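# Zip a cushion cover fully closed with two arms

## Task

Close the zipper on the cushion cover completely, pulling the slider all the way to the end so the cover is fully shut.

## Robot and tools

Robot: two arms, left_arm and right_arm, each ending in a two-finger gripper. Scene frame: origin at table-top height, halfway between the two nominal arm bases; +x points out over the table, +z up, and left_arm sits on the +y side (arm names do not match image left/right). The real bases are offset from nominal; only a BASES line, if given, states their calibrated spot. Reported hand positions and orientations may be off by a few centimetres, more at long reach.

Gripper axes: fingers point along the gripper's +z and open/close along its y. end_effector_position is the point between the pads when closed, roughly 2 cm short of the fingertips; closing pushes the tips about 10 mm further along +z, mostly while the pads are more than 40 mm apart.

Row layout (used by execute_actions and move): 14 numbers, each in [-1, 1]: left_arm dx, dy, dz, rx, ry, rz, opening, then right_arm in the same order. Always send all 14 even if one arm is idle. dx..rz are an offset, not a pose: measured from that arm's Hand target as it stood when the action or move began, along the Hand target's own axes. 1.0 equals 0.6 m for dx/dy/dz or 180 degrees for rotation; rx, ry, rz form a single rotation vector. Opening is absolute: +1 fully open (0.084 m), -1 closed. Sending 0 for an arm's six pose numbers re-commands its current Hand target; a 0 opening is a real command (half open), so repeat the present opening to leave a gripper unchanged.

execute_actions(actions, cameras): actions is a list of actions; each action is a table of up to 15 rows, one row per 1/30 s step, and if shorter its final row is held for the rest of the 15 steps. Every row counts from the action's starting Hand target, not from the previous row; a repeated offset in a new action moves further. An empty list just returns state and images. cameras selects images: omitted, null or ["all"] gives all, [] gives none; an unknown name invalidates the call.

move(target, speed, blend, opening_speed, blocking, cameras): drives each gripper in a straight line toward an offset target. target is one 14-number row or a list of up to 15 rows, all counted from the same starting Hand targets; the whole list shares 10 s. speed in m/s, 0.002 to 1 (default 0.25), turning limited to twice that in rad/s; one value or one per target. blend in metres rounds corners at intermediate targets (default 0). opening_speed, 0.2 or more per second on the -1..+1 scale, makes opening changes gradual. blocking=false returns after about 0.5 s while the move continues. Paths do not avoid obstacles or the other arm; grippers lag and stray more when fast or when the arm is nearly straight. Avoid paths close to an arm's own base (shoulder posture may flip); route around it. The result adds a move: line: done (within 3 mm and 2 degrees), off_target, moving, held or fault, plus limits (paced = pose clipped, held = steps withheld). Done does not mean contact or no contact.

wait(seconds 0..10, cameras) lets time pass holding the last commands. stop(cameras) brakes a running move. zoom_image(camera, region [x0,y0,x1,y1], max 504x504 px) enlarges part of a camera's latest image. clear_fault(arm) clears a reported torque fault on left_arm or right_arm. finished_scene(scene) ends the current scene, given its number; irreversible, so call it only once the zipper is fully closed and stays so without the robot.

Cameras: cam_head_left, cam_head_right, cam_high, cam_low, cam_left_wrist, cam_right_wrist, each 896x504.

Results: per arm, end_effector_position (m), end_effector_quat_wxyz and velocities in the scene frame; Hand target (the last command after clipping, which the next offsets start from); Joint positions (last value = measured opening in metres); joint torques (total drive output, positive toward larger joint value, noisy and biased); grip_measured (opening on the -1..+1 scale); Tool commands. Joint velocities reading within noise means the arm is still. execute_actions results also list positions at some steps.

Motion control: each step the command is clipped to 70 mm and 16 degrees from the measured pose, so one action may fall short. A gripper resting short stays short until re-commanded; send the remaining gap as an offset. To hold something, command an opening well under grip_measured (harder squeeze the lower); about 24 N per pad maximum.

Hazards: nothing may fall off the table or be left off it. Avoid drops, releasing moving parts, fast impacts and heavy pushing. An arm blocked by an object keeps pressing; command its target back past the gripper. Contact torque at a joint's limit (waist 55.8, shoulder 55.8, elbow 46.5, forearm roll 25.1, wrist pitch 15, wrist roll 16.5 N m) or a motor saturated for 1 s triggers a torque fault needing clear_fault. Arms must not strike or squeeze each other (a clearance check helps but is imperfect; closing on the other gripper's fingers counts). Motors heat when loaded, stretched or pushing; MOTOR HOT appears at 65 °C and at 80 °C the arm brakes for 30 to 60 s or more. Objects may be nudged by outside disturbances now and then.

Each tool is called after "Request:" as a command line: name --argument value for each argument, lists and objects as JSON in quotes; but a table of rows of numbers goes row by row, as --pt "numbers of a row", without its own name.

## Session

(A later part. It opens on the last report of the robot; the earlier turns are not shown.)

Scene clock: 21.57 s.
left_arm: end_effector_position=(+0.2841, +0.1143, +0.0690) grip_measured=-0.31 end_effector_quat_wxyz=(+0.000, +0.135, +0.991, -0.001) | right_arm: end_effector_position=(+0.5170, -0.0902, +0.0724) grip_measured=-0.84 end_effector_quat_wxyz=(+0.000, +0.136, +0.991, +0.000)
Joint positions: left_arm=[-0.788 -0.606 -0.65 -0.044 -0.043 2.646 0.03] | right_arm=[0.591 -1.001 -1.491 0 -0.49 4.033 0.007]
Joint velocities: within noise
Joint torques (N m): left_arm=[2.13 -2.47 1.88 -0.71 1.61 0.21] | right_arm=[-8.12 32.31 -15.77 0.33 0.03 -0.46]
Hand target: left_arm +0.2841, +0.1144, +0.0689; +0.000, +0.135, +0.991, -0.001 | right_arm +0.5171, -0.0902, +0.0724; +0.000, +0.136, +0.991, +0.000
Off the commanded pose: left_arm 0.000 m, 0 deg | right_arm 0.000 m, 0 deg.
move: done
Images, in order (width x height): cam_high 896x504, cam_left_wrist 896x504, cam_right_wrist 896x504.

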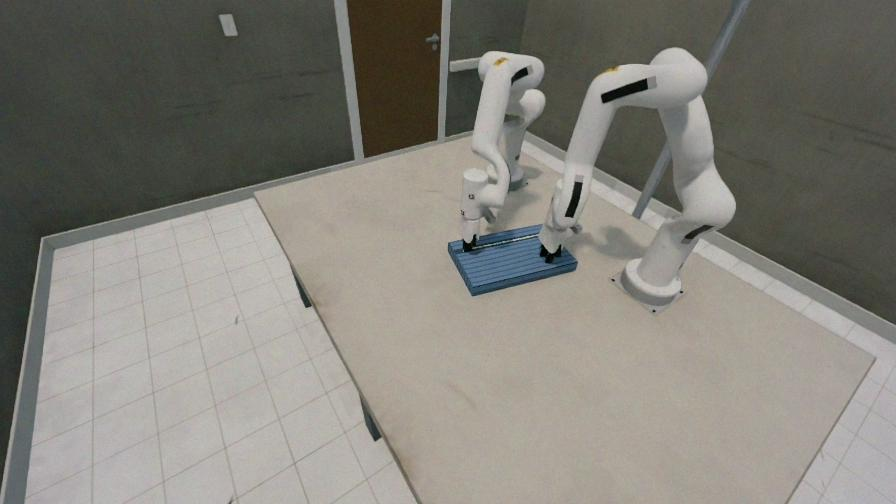

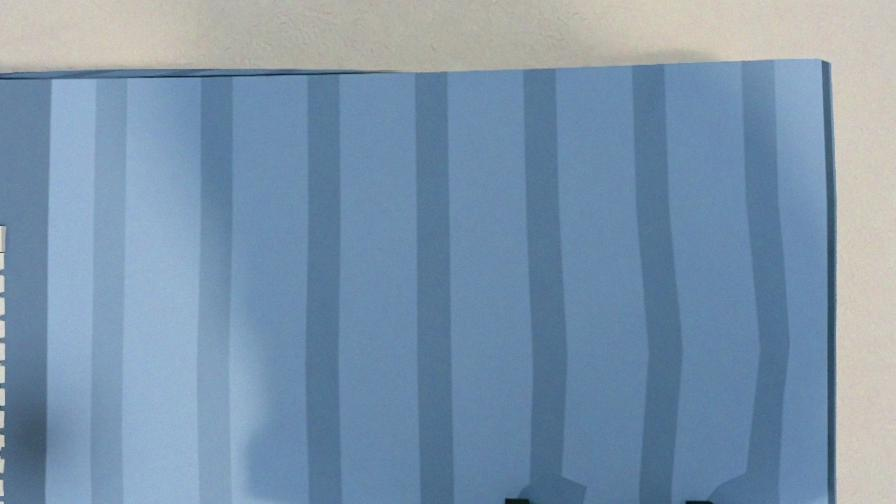

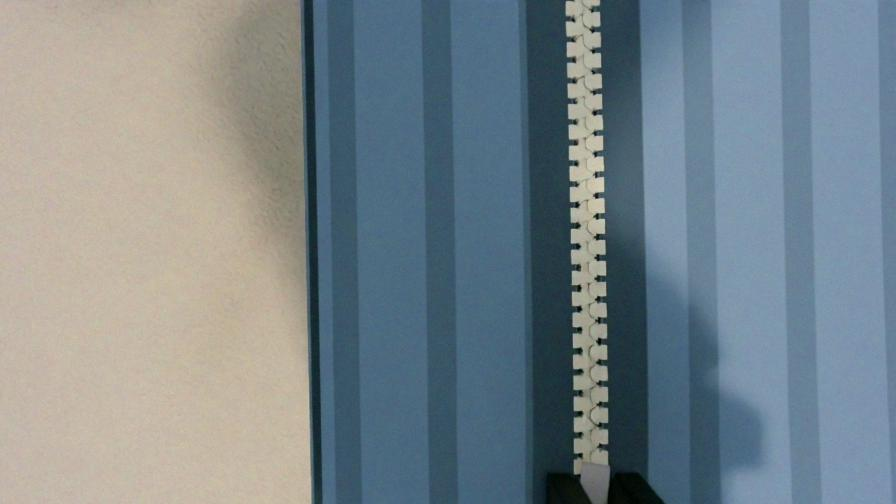

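Request:
move --target '[0,0,0,0,0,0,-0.3,-0.0067,0.0001,0,0,0,0,-1]' --speed 0.02 --cameras '["cam_right_wrist"]'

Request:
zoom_image --camera "cam_right_wrist" --region '[500, 380, 680, 504]'

Request:
move --target '[0,0,0,0,0,0,-0.3,-0.0067,0.0001,0,0,0,0,-1]' --speed 0.02 --cameras '["cam_right_wrist"]'

Request:
zoom_image --camera "cam_right_wrist" --region '[500, 380, 680, 504]'

Request:
move --target '[0,0,0,0,0,0,-0.3,-0.0067,0.0001,0,0,0,0,-1]' --speed 0.02 --cameras '["cam_right_wrist","cam_left_wrist","cam_high"]'

Request:
zoom_image --camera "cam_right_wrist" --region '[500, 380, 680, 504]'

Request:
zoom_image --camera "cam_high" --region '[440, 220, 520, 280]'

Scene clock: 22.77 s.
left_arm: end_effector_position=(+0.2841, +0.1143, +0.0690) grip_measured=-0.31 end_effector_quat_wxyz=(+0.000, +0.135, +0.991, -0.001) | right_arm: end_effector_position=(+0.5209, -0.0913, +0.0724) grip_measured=-0.84 end_effector_quat_wxyz=(+0.000, +0.136, +0.991, +0.000)
Joint positions: left_arm=[-0.788 -0.606 -0.65 -0.044 -0.043 2.646 0.03] | right_arm=[0.587 -1.007 -1.501 0 -0.495 4.028 0.007]
Joint velocities: within noise
Joint torques (N m): left_arm=[2.45 -2.46 2.32 -0.85 1.67 0.18] | right_arm=[-10.65 33.32 -17.86 -0.97 0.28 -0.49]
Hand target: left_arm +0.2841, +0.1144, +0.0689; +0.000, +0.135, +0.991, -0.001 | right_arm +0.5210, -0.0913, +0.0724; +0.000, +0.136, +0.991, +0.000
Off the commanded pose: left_arm 0.000 m, 0 deg | right_arm 0.000 m, 0 deg.
move: done
Images, in order (width x height): cam_right_wrist 896x504.

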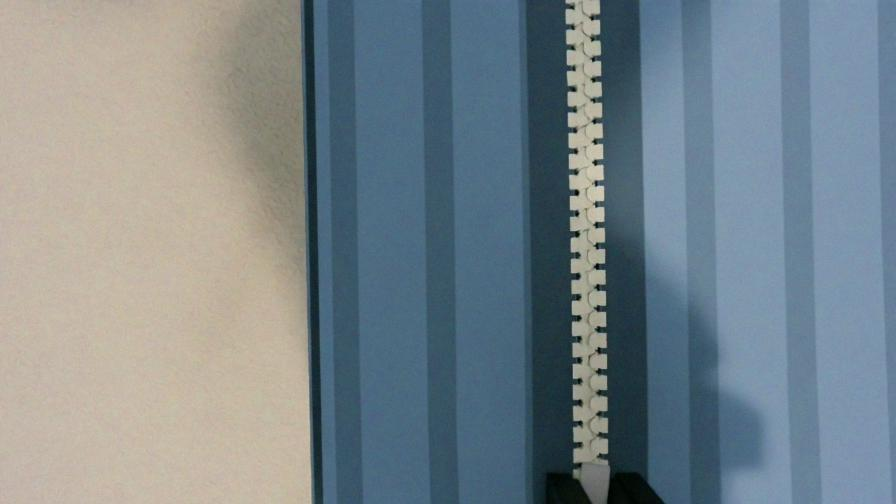

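Scaled by 2.800 from the camera's 896x504 image, which has a finer 1280x720 frame.

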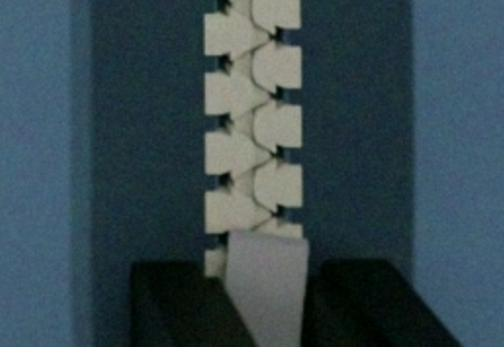

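Scene clock: 23.53 s.
left_arm: end_effector_position=(+0.2841, +0.1143, +0.0690) grip_measured=-0.31 end_effector_quat_wxyz=(+0.000, +0.135, +0.991, -0.001) | right_arm: end_effector_position=(+0.5248, -0.0923, +0.0724) grip_measured=-0.84 end_effector_quat_wxyz=(+0.000, +0.136, +0.991, +0.000)
Joint positions: left_arm=[-0.788 -0.606 -0.65 -0.044 -0.043 2.646 0.03] | right_arm=[0.582 -1.012 -1.511 0 -0.5 4.023 0.007]
Joint velocities: within noise
Joint torques (N m): left_arm=[3.52 -3.01 1.42 -0.42 1.56 0.25] | right_arm=[-11.77 29.92 -17.19 -1.29 0.73 -0.41]
Hand target: left_arm +0.2841, +0.1144, +0.0689; +0.000, +0.135, +0.991, -0.001 | right_arm +0.5249, -0.0923, +0.0724; +0.000, +0.136, +0.991, +0.000
Off the commanded pose: left_arm 0.000 m, 0 deg | right_arm 0.000 m, 0 deg.
move: done
Images, in order (width x height): cam_right_wrist 896x504.

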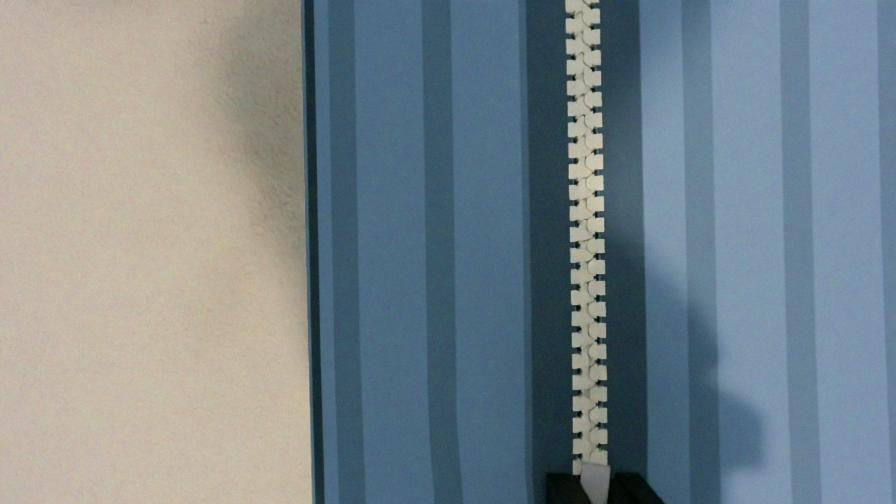

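Scaled by 2.800 from the camera's 896x504 image, which has a finer 1280x720 frame.

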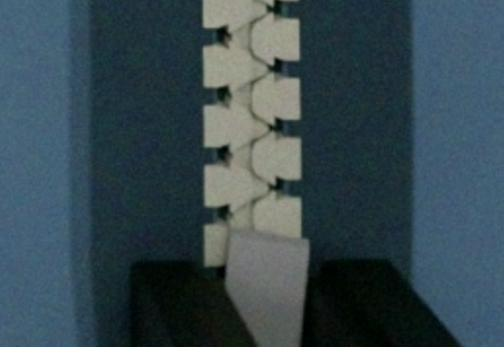

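Scene clock: 24.30 s.
left_arm: end_effector_position=(+0.2841, +0.1143, +0.0690) grip_measured=-0.31 end_effector_quat_wxyz=(+0.000, +0.135, +0.991, -0.001) | right_arm: end_effector_position=(+0.5286, -0.0933, +0.0724) grip_measured=-0.84 end_effector_quat_wxyz=(+0.000, +0.136, +0.991, +0.000)
Joint positions: left_arm=[-0.788 -0.606 -0.65 -0.044 -0.043 2.646 0.03] | right_arm=[0.578 -1.017 -1.522 0 -0.506 4.019 0.007]
Joint velocities: within noise
Joint torques (N m): left_arm=[2.46 -4.4 2.38 -1.08 1.45 0.26] | right_arm=[-12 32.7 -17.51 -0.98 0.98 -0.63]
Hand target: left_arm +0.2841, +0.1144, +0.0689; +0.000, +0.135, +0.991, -0.001 | right_arm +0.5288, -0.0933, +0.0724; +0.000, +0.136, +0.991, +0.000
Off the commanded pose: left_arm 0.000 m, 0 deg | right_arm 0.000 m, 0 deg.
move: done
Images, in order (width x height): cam_high 896x504, cam_left_wrist 896x504, cam_right_wrist 896x504.

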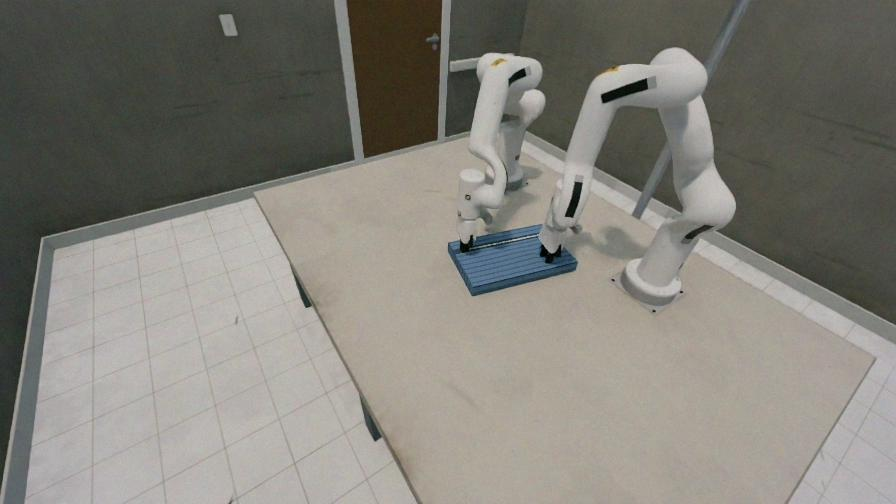

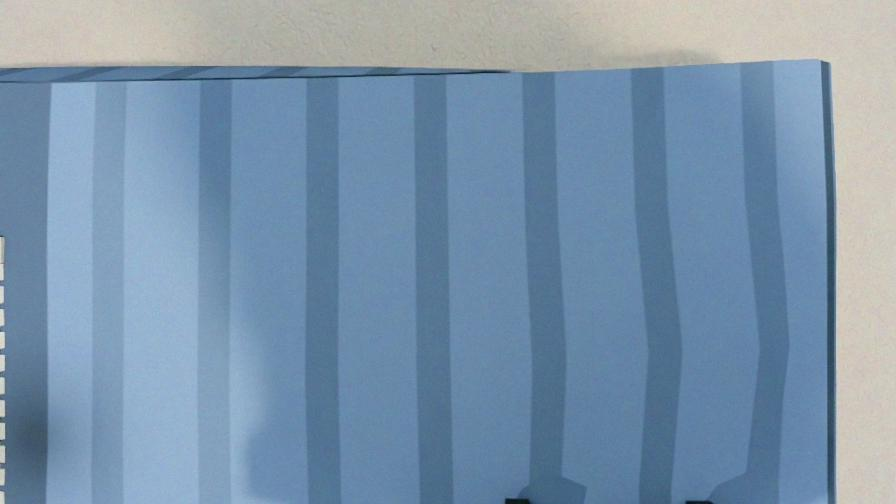

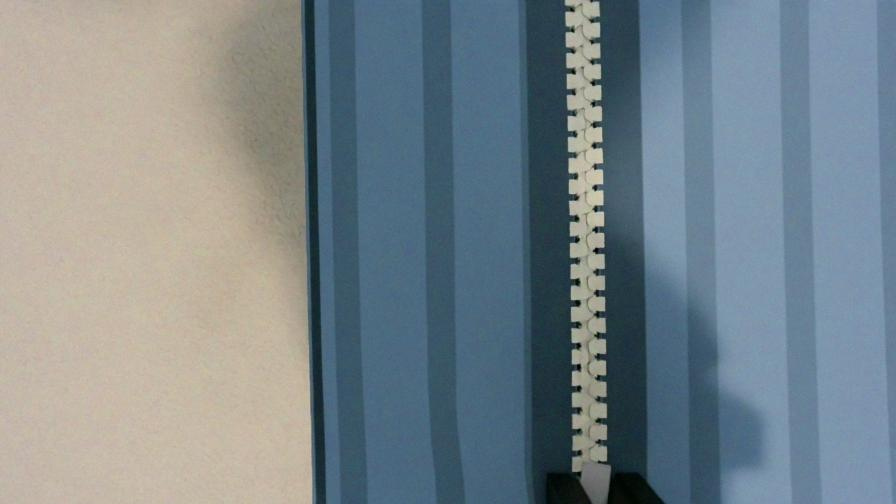

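Scaled by 2.800 from the camera's 896x504 image, which has a finer 1280x720 frame.

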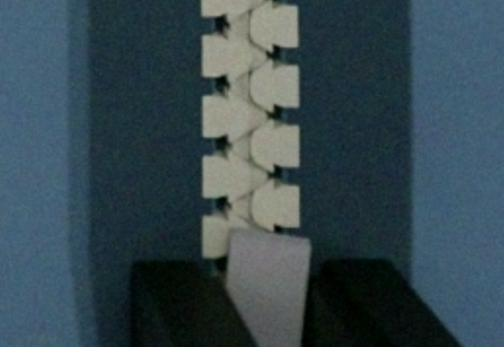

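Scaled by 6.300 from the camera's 896x504 image, which has a finer 1280x720 frame.

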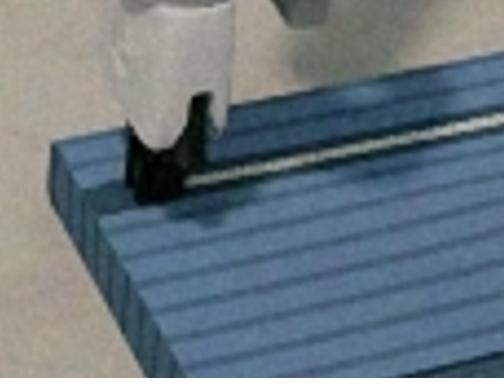

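Request:
move --pt "0 0 0 0 0 0 -0.3 0 0 0 0 0 0 -0.4" --pt "0 0 -0.01 0 0 0 -0.3 0 0 -0.12 0 0 0 -0.4" --pt "0 0 -0.1 0 0 0 -0.3 -0.05 0 -0.22 0 0 0 -0.4" --speed 0.12 --opening_speed 0.5 --cameras '["cam_right_wrist","cam_head_left"]'

Request:
zoom_image --camera "cam_right_wrist" --region '[480, 300, 640, 504]'

Scene clock: 27.77 s.
left_arm: end_effector_position=(+0.2841, +0.1145, +0.1289) grip_measured=-0.32 end_effector_quat_wxyz=(+0.000, +0.135, +0.991, -0.001) | right_arm: end_effector_position=(+0.5577, -0.1014, +0.2043) grip_measured=-0.42 end_effector_quat_wxyz=(+0.000, +0.136, +0.991, +0.000)
Joint positions: left_arm=[-0.788 -0.439 -0.622 -0.011 -0.182 2.613 0.03] | right_arm=[0.544 -0.854 -1.578 0 -0.725 3.985 0.026]
Joint velocities: within noise
Joint torques (N m): left_arm=[-4.56 38.53 -6.83 0.82 -0.89 -0.66] | right_arm=[-4.02 38.52 -18.43 1.37 -0.87 -0.56]
Hand target: left_arm +0.2841, +0.1145, +0.1289; +0.000, +0.135, +0.991, -0.001 | right_arm +0.5578, -0.1014, +0.2044; +0.000, +0.136, +0.991, +0.000
Off the commanded pose: left_arm 0.000 m, 0 deg | right_arm 0.000 m, 0 deg.
move: done
Images, in order (width x height): cam_head_left 896x504, cam_right_wrist 896x504.

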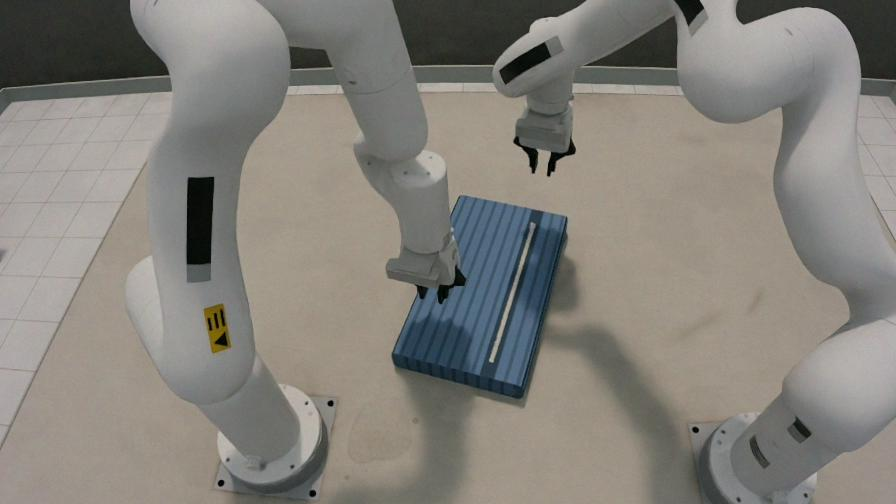

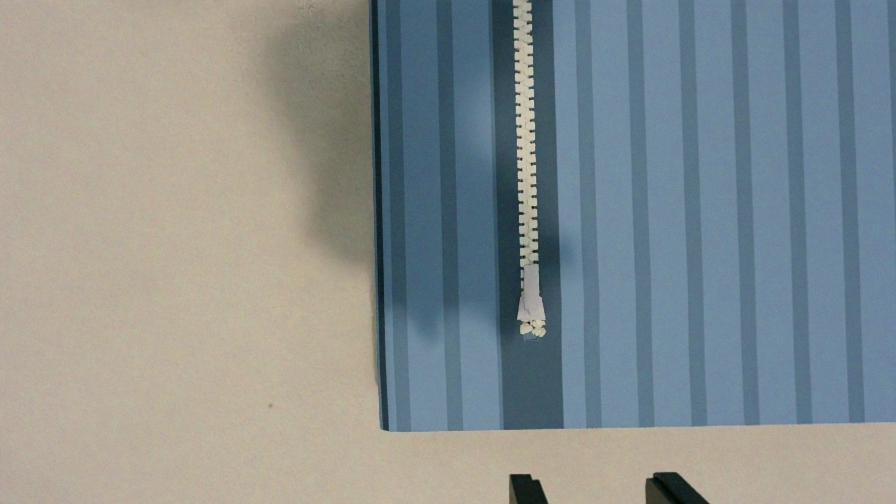

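Scaled by 2.471 from the camera's 896x504 image, which has a finer 1280x720 frame.

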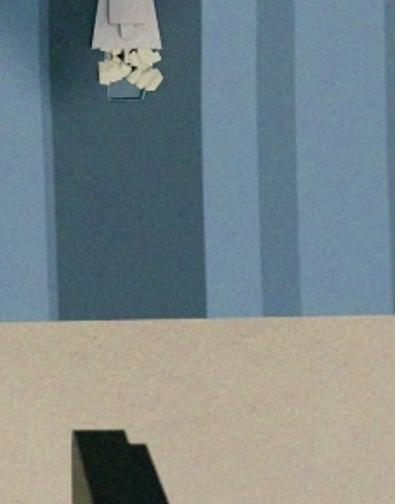

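Request:
zoom_image --camera "cam_right_wrist" --region '[500, 255, 570, 350]'

Scaled by 5.305 from the camera's 896x504 image, which has a finer 1280x720 frame.

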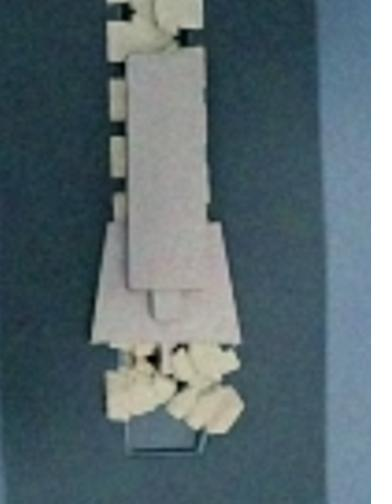

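Request:
move --pt "0 0 0.09 0 0 0 -0.3 0.0725 0.0015 0.2117 0 0 0 -0.6" --pt "0 0 0.1003 0 0 0 -0.3 0.0725 0.0015 0.22 0 0 0 -0.6" --speed '[0.1,0.02]' --cameras '["cam_right_wrist","cam_high"]'

Request:
zoom_image --camera "cam_right_wrist" --region '[500, 380, 680, 504]'

Scene clock: 30.73 s.
left_arm: end_effector_position=(+0.2842, +0.1142, +0.0689) grip_measured=-0.31 end_effector_quat_wxyz=(+0.000, +0.135, +0.991, -0.001) | right_arm: end_effector_position=(+0.5160, -0.0888, +0.0725) grip_measured=-0.62 end_effector_quat_wxyz=(+0.000, +0.136, +0.991, +0.000)
Joint positions: left_arm=[-0.789 -0.607 -0.65 -0.035 -0.042 2.637 0.03] | right_arm=[0.594 -1.001 -1.491 0 -0.49 4.035 0.017]
Joint velocities: within noise
Joint torques (N m): left_arm=[-0.18 -5.16 -1.53 -1.39 1.79 0.37] | right_arm=[4.19 33.6 -15.43 -0.4 0.95 0.71]
Hand target: left_arm +0.2841, +0.1144, +0.0688; +0.000, +0.135, +0.991, -0.001 | right_arm +0.5160, -0.0888, +0.0724; +0.000, +0.136, +0.991, +0.000
Off the commanded pose: left_arm 0.000 m, 0 deg | right_arm 0.000 m, 0 deg.
move: done
Images, in order (width x height): cam_high 896x504, cam_right_wrist 896x504.

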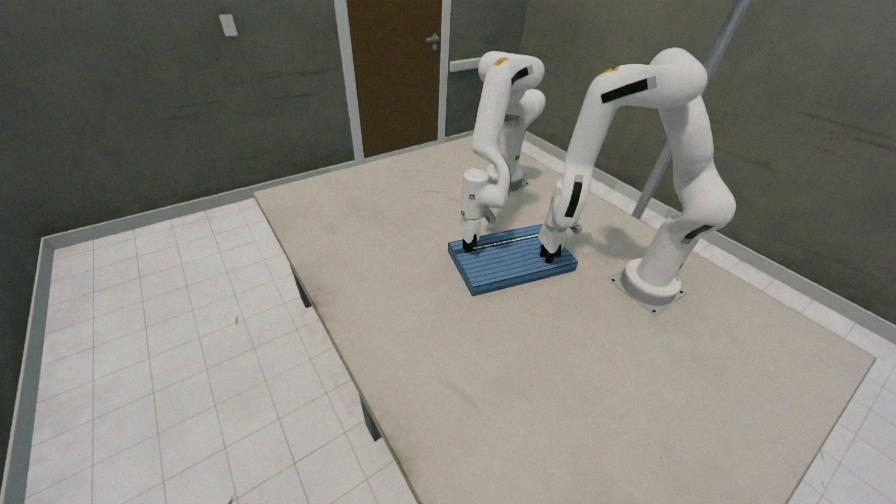

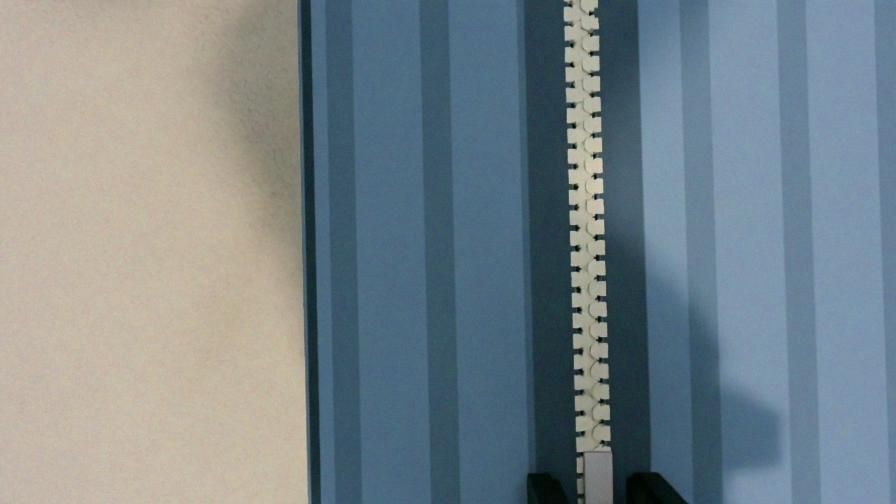

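Scaled by 2.800 from the camera's 896x504 image, which has a finer 1280x720 frame.

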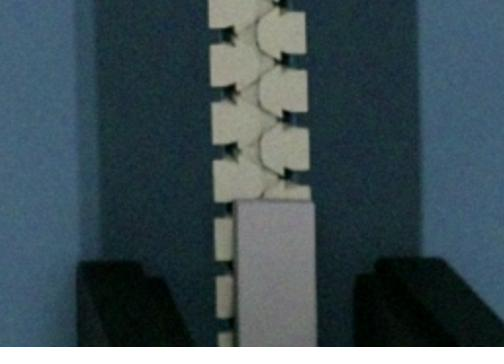

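Request:
move --pt "0 0 0 0 0 0 -0.3 0 0.002 0 0 0 0 -0.6" --pt "0 0 0 0 0 0 -0.3 0 0.002 0 0 0 0 -1" --pt "0 0 0 0 0 0 -0.3 -0.0167 0.002 0 0 0 0 -1" --speed 0.02 --cameras '["cam_right_wrist","cam_left_wrist"]'

Request:
zoom_image --camera "cam_right_wrist" --region '[500, 380, 680, 504]'

Request:
move --target '[0,0,0,0,0,0,-0.3,-0.01,0,0,0,0,0,-1]' --speed 0.02 --cameras '["cam_right_wrist","cam_left_wrist"]'

Request:
zoom_image --camera "cam_right_wrist" --region '[500, 380, 680, 504]'

Scene clock: 33.37 s.
left_arm: end_effector_position=(+0.2842, +0.1143, +0.0689) grip_measured=-0.31 end_effector_quat_wxyz=(+0.000, +0.135, +0.991, -0.001) | right_arm: end_effector_position=(+0.5259, -0.0904, +0.0724) grip_measured=-0.77 end_effector_quat_wxyz=(+0.000, +0.136, +0.991, +0.000)
Joint positions: left_arm=[-0.788 -0.607 -0.65 -0.044 -0.042 2.646 0.03] | right_arm=[0.584 -1.016 -1.519 0 -0.504 4.025 0.01]
Joint velocities: within noise
Joint torques (N m): left_arm=[1.23 -3.85 2.32 -1.17 1.61 0.27] | right_arm=[-8 35.91 -16.89 -0.13 -0.12 -0.42]
Hand target: left_arm +0.2841, +0.1144, +0.0688; +0.000, +0.135, +0.991, -0.001 | right_arm +0.5260, -0.0904, +0.0724; +0.000, +0.136, +0.991, +0.000
Off the commanded pose: left_arm 0.000 m, 0 deg | right_arm 0.000 m, 0 deg.
move: done
Images, in order (width x height): cam_left_wrist 896x504, cam_right_wrist 896x504.

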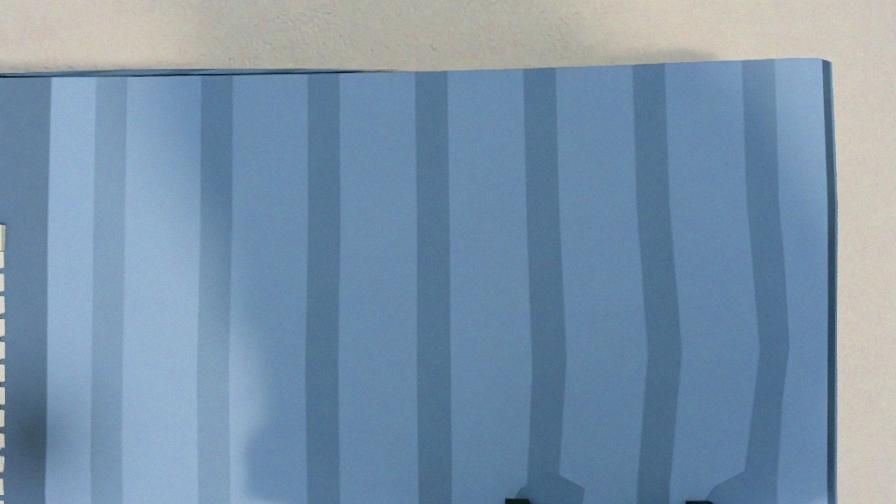

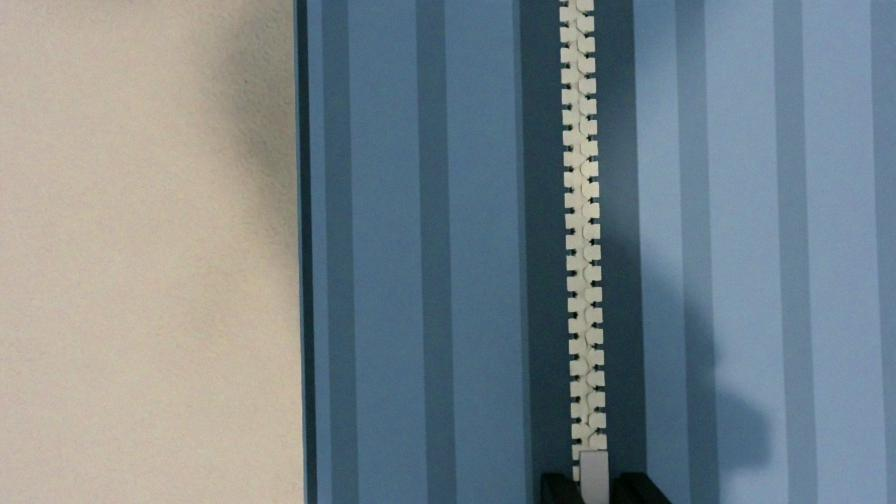

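Scaled by 2.800 from the camera's 896x504 image, which has a finer 1280x720 frame.

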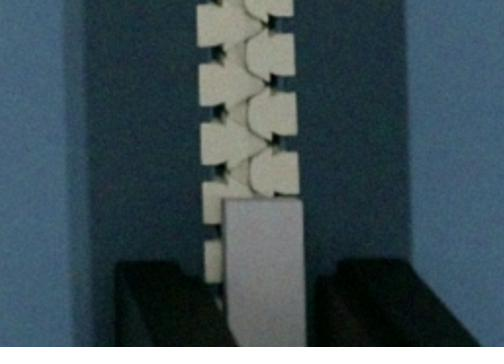

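Scene clock: 34.17 s.
left_arm: end_effector_position=(+0.2842, +0.1143, +0.0689) grip_measured=-0.31 end_effector_quat_wxyz=(+0.000, +0.135, +0.991, -0.001) | right_arm: end_effector_position=(+0.5316, -0.0920, +0.0724) grip_measured=-0.77 end_effector_quat_wxyz=(+0.000, +0.136, +0.991, +0.000)
Joint positions: left_arm=[-0.788 -0.607 -0.65 -0.044 -0.042 2.646 0.03] | right_arm=[0.577 -1.023 -1.534 0 -0.512 4.018 0.01]
Joint velocities: within noise
Joint torques (N m): left_arm=[2.72 -4.82 2.36 -0.87 1.34 0.18] | right_arm=[-9 38.76 -18.47 0.04 0.27 -0.54]
Hand target: left_arm +0.2841, +0.1144, +0.0688; +0.000, +0.135, +0.991, -0.001 | right_arm +0.5317, -0.0920, +0.0724; +0.000, +0.136, +0.991, +0.000
Off the commanded pose: left_arm 0.000 m, 0 deg | right_arm 0.000 m, 0 deg.
move: done
Images, in order (width x height): cam_left_wrist 896x504, cam_right_wrist 896x504.

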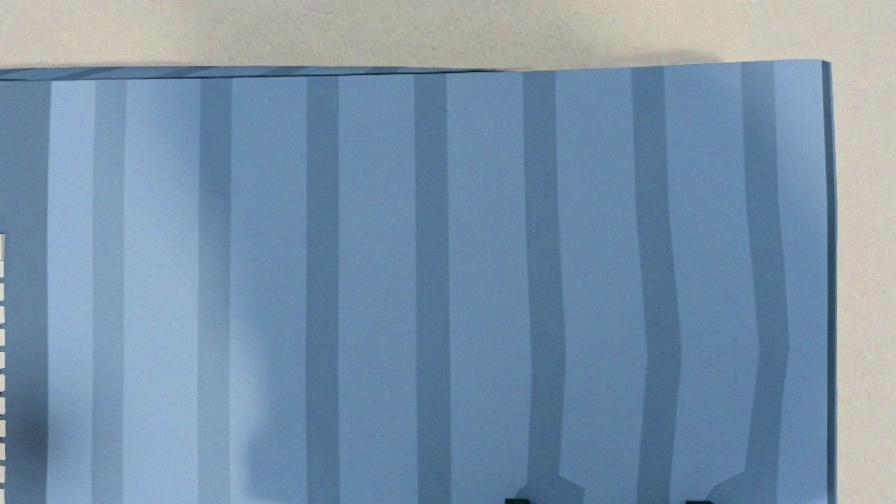

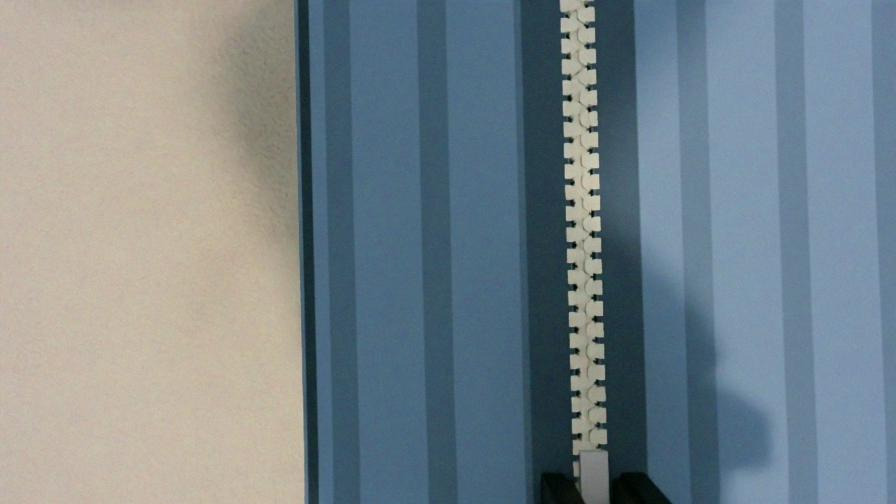

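Scaled by 2.800 from the camera's 896x504 image, which has a finer 1280x720 frame.

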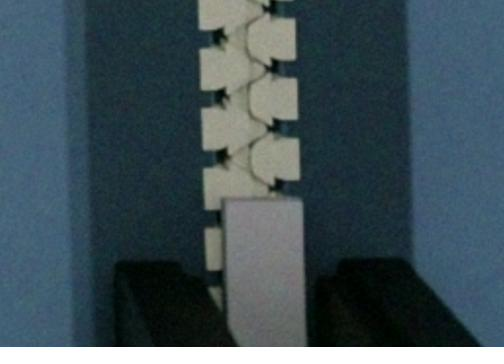

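Request:
move --target '[0,0,0,0,0,0,-0.3,-0.01,0,0,0,0,0,-1]' --speed 0.02 --cameras '["cam_right_wrist","cam_left_wrist"]'

Request:
zoom_image --camera "cam_right_wrist" --region '[500, 380, 680, 504]'

Request:
move --target '[0,0,0,0,0,0,-0.3,-0.01,0,0,0,0,0,-1]' --speed 0.02 --cameras '["cam_right_wrist","cam_left_wrist"]'

Request:
zoom_image --camera "cam_right_wrist" --region '[500, 380, 680, 504]'

Scene clock: 35.33 s.
left_arm: end_effector_position=(+0.2842, +0.1143, +0.0689) grip_measured=-0.31 end_effector_quat_wxyz=(+0.000, +0.135, +0.991, -0.001) | right_arm: end_effector_position=(+0.5374, -0.0936, +0.0724) grip_measured=-0.78 end_effector_quat_wxyz=(+0.000, +0.136, +0.991, +0.000)
Joint positions: left_arm=[-0.788 -0.607 -0.65 -0.044 -0.042 2.646 0.03] | right_arm=[0.57 -1.031 -1.55 0 -0.52 4.011 0.01]
Joint velocities: within noise
Joint torques (N m): left_arm=[3.01 -4.47 2.09 -0.64 1.17 0.31] | right_arm=[-8.8 36.96 -18.61 -0.63 0.76 -0.38]
Hand target: left_arm +0.2841, +0.1144, +0.0688; +0.000, +0.135, +0.991, -0.001 | right_arm +0.5375, -0.0936, +0.0724; +0.000, +0.136, +0.991, +0.000
Off the commanded pose: left_arm 0.000 m, 0 deg | right_arm 0.000 m, 0 deg.
move: done
Images, in order (width x height): cam_left_wrist 896x504, cam_right_wrist 896x504.

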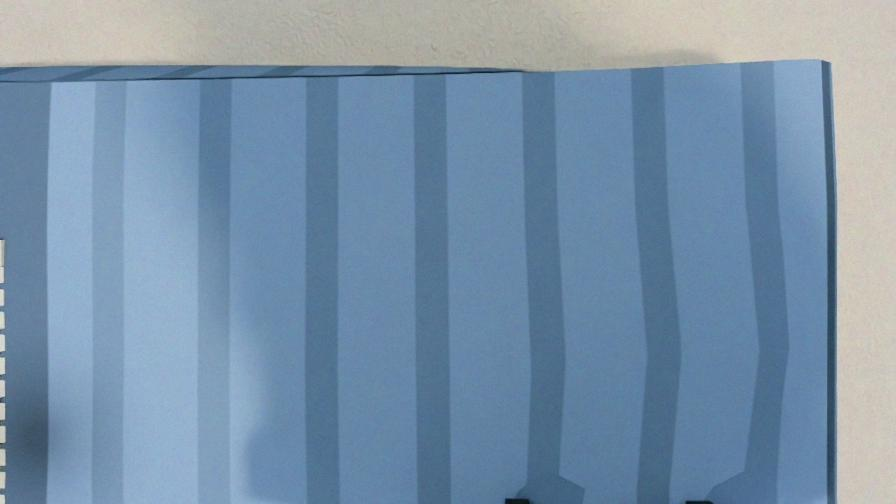

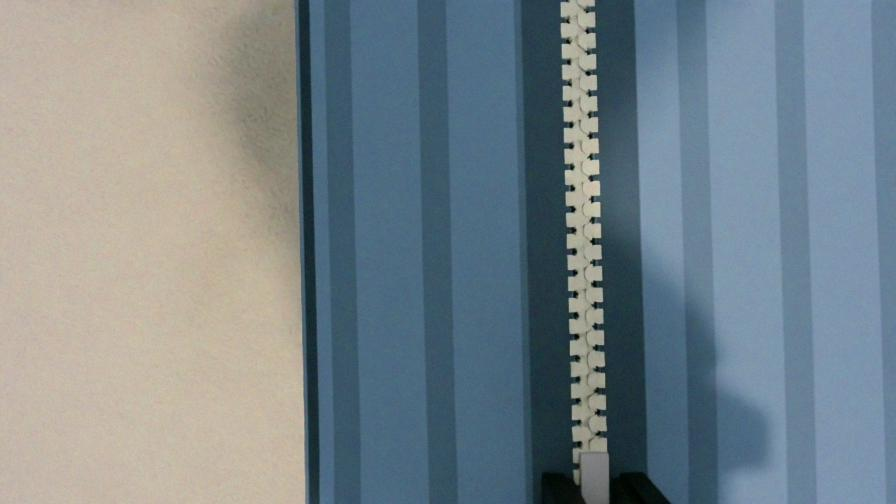

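Scaled by 2.800 from the camera's 896x504 image, which has a finer 1280x720 frame.

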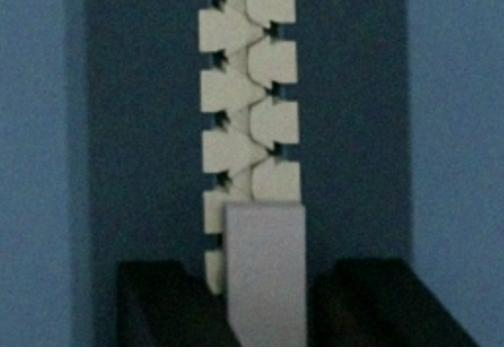

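Scene clock: 36.17 s.
left_arm: end_effector_position=(+0.2842, +0.1143, +0.0689) grip_measured=-0.31 end_effector_quat_wxyz=(+0.000, +0.135, +0.991, -0.001) | right_arm: end_effector_position=(+0.5432, -0.0952, +0.0724) grip_measured=-0.78 end_effector_quat_wxyz=(+0.000, +0.136, +0.991, +0.000)
Joint positions: left_arm=[-0.788 -0.607 -0.65 -0.044 -0.042 2.646 0.03] | right_arm=[0.563 -1.039 -1.566 0 -0.527 4.004 0.01]
Joint velocities: within noise
Joint torques (N m): left_arm=[2.65 -5.53 2.48 -0.75 1.06 0.23] | right_arm=[-10.97 37.05 -20.33 -0.99 1.32 -0.73]
Hand target: left_arm +0.2841, +0.1144, +0.0688; +0.000, +0.135, +0.991, -0.001 | right_arm +0.5433, -0.0952, +0.0724; +0.000, +0.136, +0.991, +0.000
Off the commanded pose: left_arm 0.000 m, 0 deg | right_arm 0.000 m, 0 deg.
move: done
Images, in order (width x height): cam_left_wrist 896x504, cam_right_wrist 896x504.

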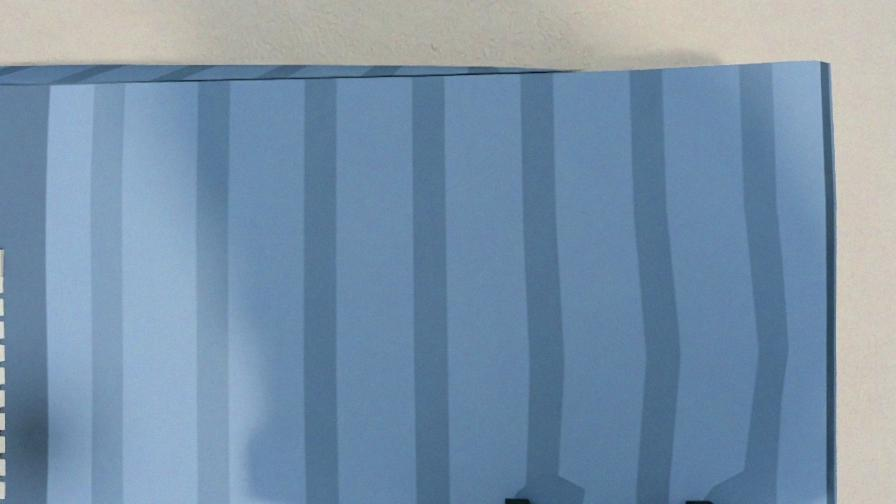

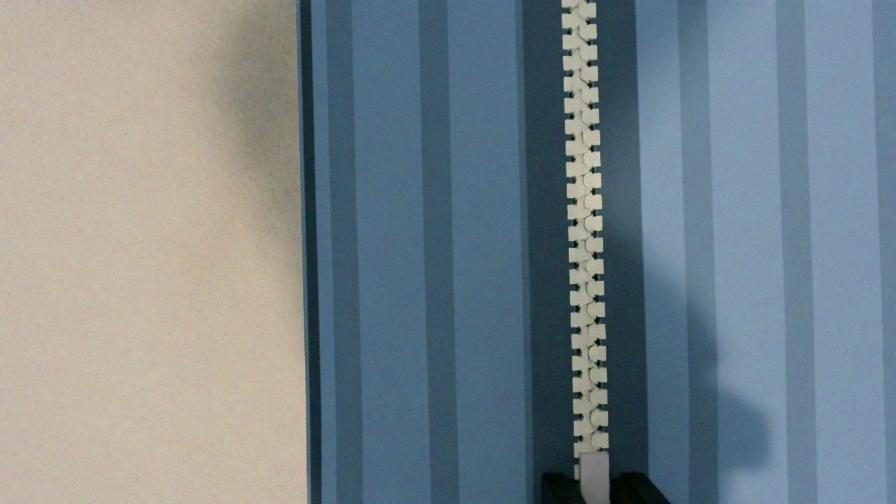

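Scaled by 2.800 from the camera's 896x504 image, which has a finer 1280x720 frame.

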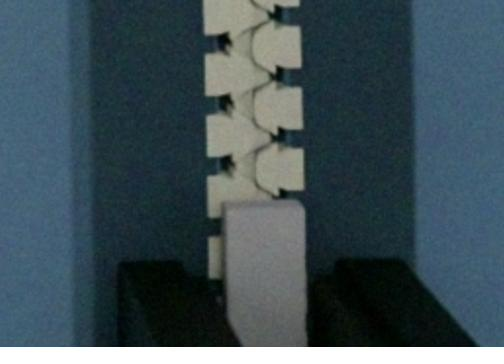

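Request:
move --target '[0,0,0,0,0,0,-0.3,-0.01,0,0,0,0,0,-1]' --speed 0.02 --cameras '["cam_right_wrist","cam_left_wrist"]'

Request:
zoom_image --camera "cam_right_wrist" --region '[500, 380, 680, 504]'

Scene clock: 37.27 s.
left_arm: end_effector_position=(+0.2842, +0.1143, +0.0689) grip_measured=-0.31 end_effector_quat_wxyz=(+0.000, +0.135, +0.991, -0.001) | right_arm: end_effector_position=(+0.5490, -0.0968, +0.0724) grip_measured=-0.84 end_effector_quat_wxyz=(+0.000, +0.136, +0.991, +0.000)
Joint positions: left_arm=[-0.788 -0.607 -0.65 -0.044 -0.042 2.646 0.03] | right_arm=[0.556 -1.047 -1.582 0 -0.535 3.998 0.007]
Joint velocities: within noise
Joint torques (N m): left_arm=[2.09 -4.91 3.11 -0.94 0.63 0.29] | right_arm=[-14.36 32.47 -20.43 -1.3 1.94 -0.57]
Hand target: left_arm +0.2841, +0.1144, +0.0688; +0.000, +0.135, +0.991, -0.001 | right_arm +0.5491, -0.0968, +0.0724; +0.000, +0.136, +0.991, +0.000
Off the commanded pose: left_arm 0.000 m, 0 deg | right_arm 0.000 m, 0 deg.
move: done
Images, in order (width x height): cam_left_wrist 896x504, cam_right_wrist 896x504.

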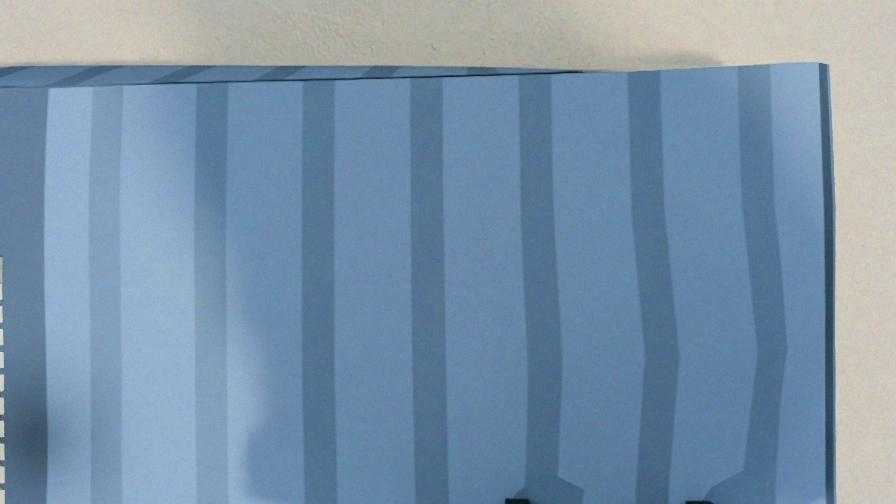

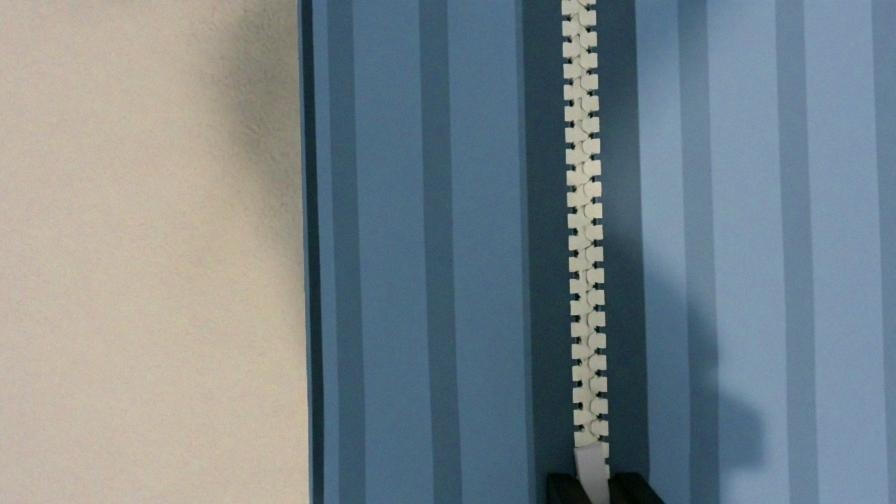

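Scaled by 2.800 from the camera's 896x504 image, which has a finer 1280x720 frame.

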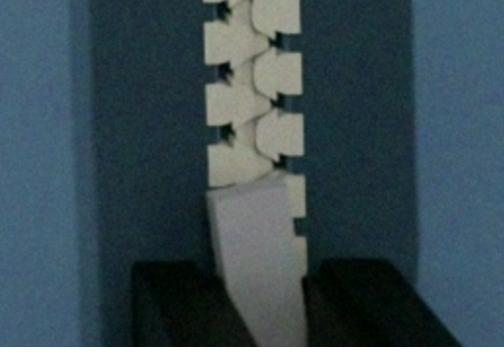

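Request:
move --pt "0 0 0 0 0 0 -0.3 0.005 0 0 0 0 0 -1" --pt "0 0 0 0 0 0 -0.3 0.005 0 0 0 0 0 -0.4" --pt "0 0 0 0 0 0 -0.3 0 0 -0.22 0 0 0 -0.4" --speed 0.1 --opening_speed 0.5 --cameras '["cam_right_wrist","cam_high"]'

Request:
zoom_image --camera "cam_right_wrist" --region '[490, 250, 580, 370]'

Scene clock: 42.20 s.
left_arm: end_effector_position=(+0.2842, +0.1143, +0.0689) grip_measured=-0.31 end_effector_quat_wxyz=(+0.000, +0.135, +0.991, -0.001) | right_arm: end_effector_position=(+0.5492, -0.0967, +0.2013) grip_measured=-0.42 end_effector_quat_wxyz=(+0.000, +0.136, +0.991, +0.000) end_effector_velocity=(-0.001, -0.001, +0.031) end_effector_angular_velocity=(-0.001, +0.001, +0.001)
Joint positions: left_arm=[-0.788 -0.607 -0.65 -0.044 -0.042 2.647 0.03] | right_arm=[0.556 -0.847 -1.559 0 -0.713 3.998 0.026]
Joint velocities: left_arm=[within noise] | right_arm=[-0.001 0.043 -0.004 0 -0.049 -0.001 0]
Joint torques (N m): left_arm=[2.15 -3.85 3 -0.97 0.91 0.2] | right_arm=[-4.44 38.69 -17.01 -0.05 -1.14 -0.6]
Hand target: left_arm +0.2841, +0.1144, +0.0688; +0.000, +0.135, +0.991, -0.001 | right_arm +0.5492, -0.0968, +0.2044; +0.000, +0.136, +0.991, +0.000
Off the commanded pose: left_arm 0.000 m, 0 deg | right_arm 0.003 m, 0 deg.
move: unfinished (the simulator was too slow to fit another step into this call; the move has ended)
Images, in order (width x height): cam_high 896x504, cam_right_wrist 896x504.

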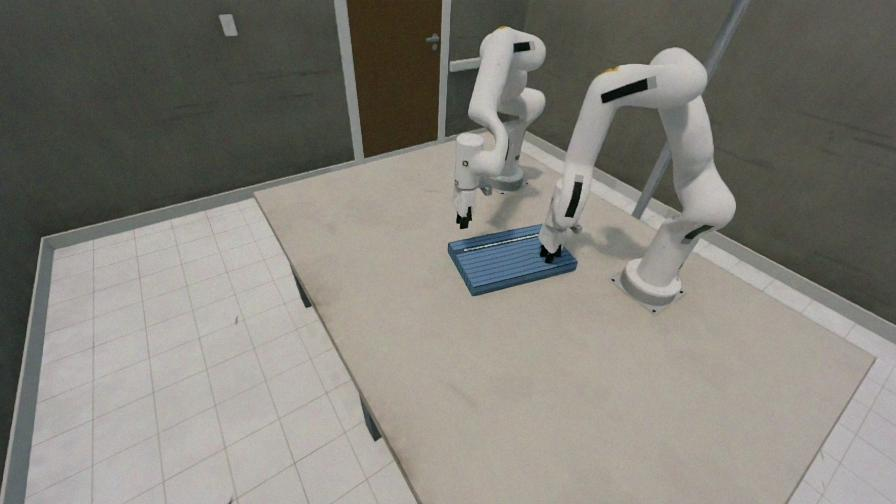

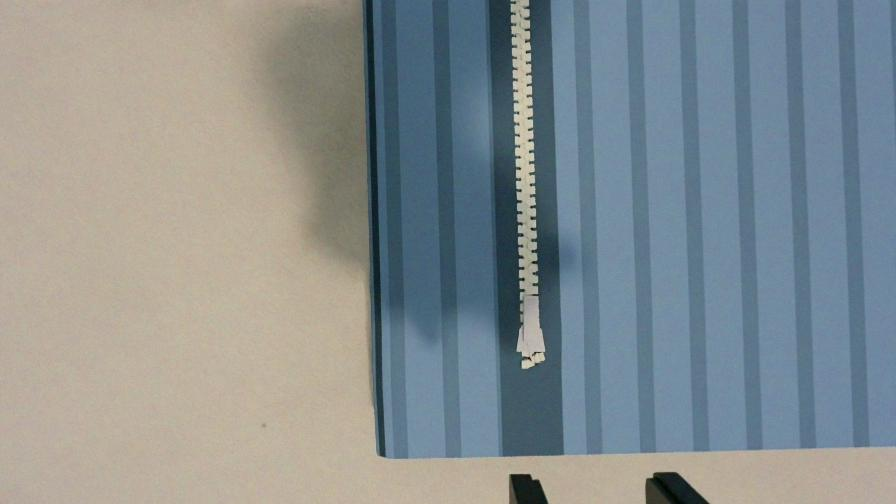

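Scaled by 4.200 from the camera's 896x504 image, which has a finer 1280x720 frame.

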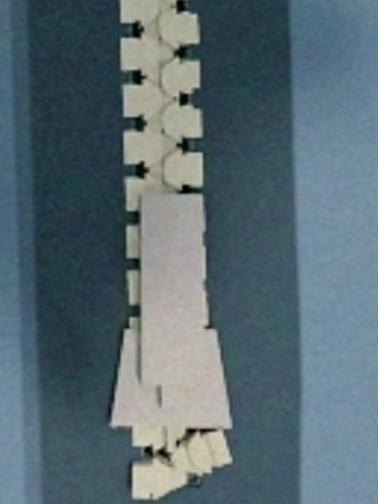

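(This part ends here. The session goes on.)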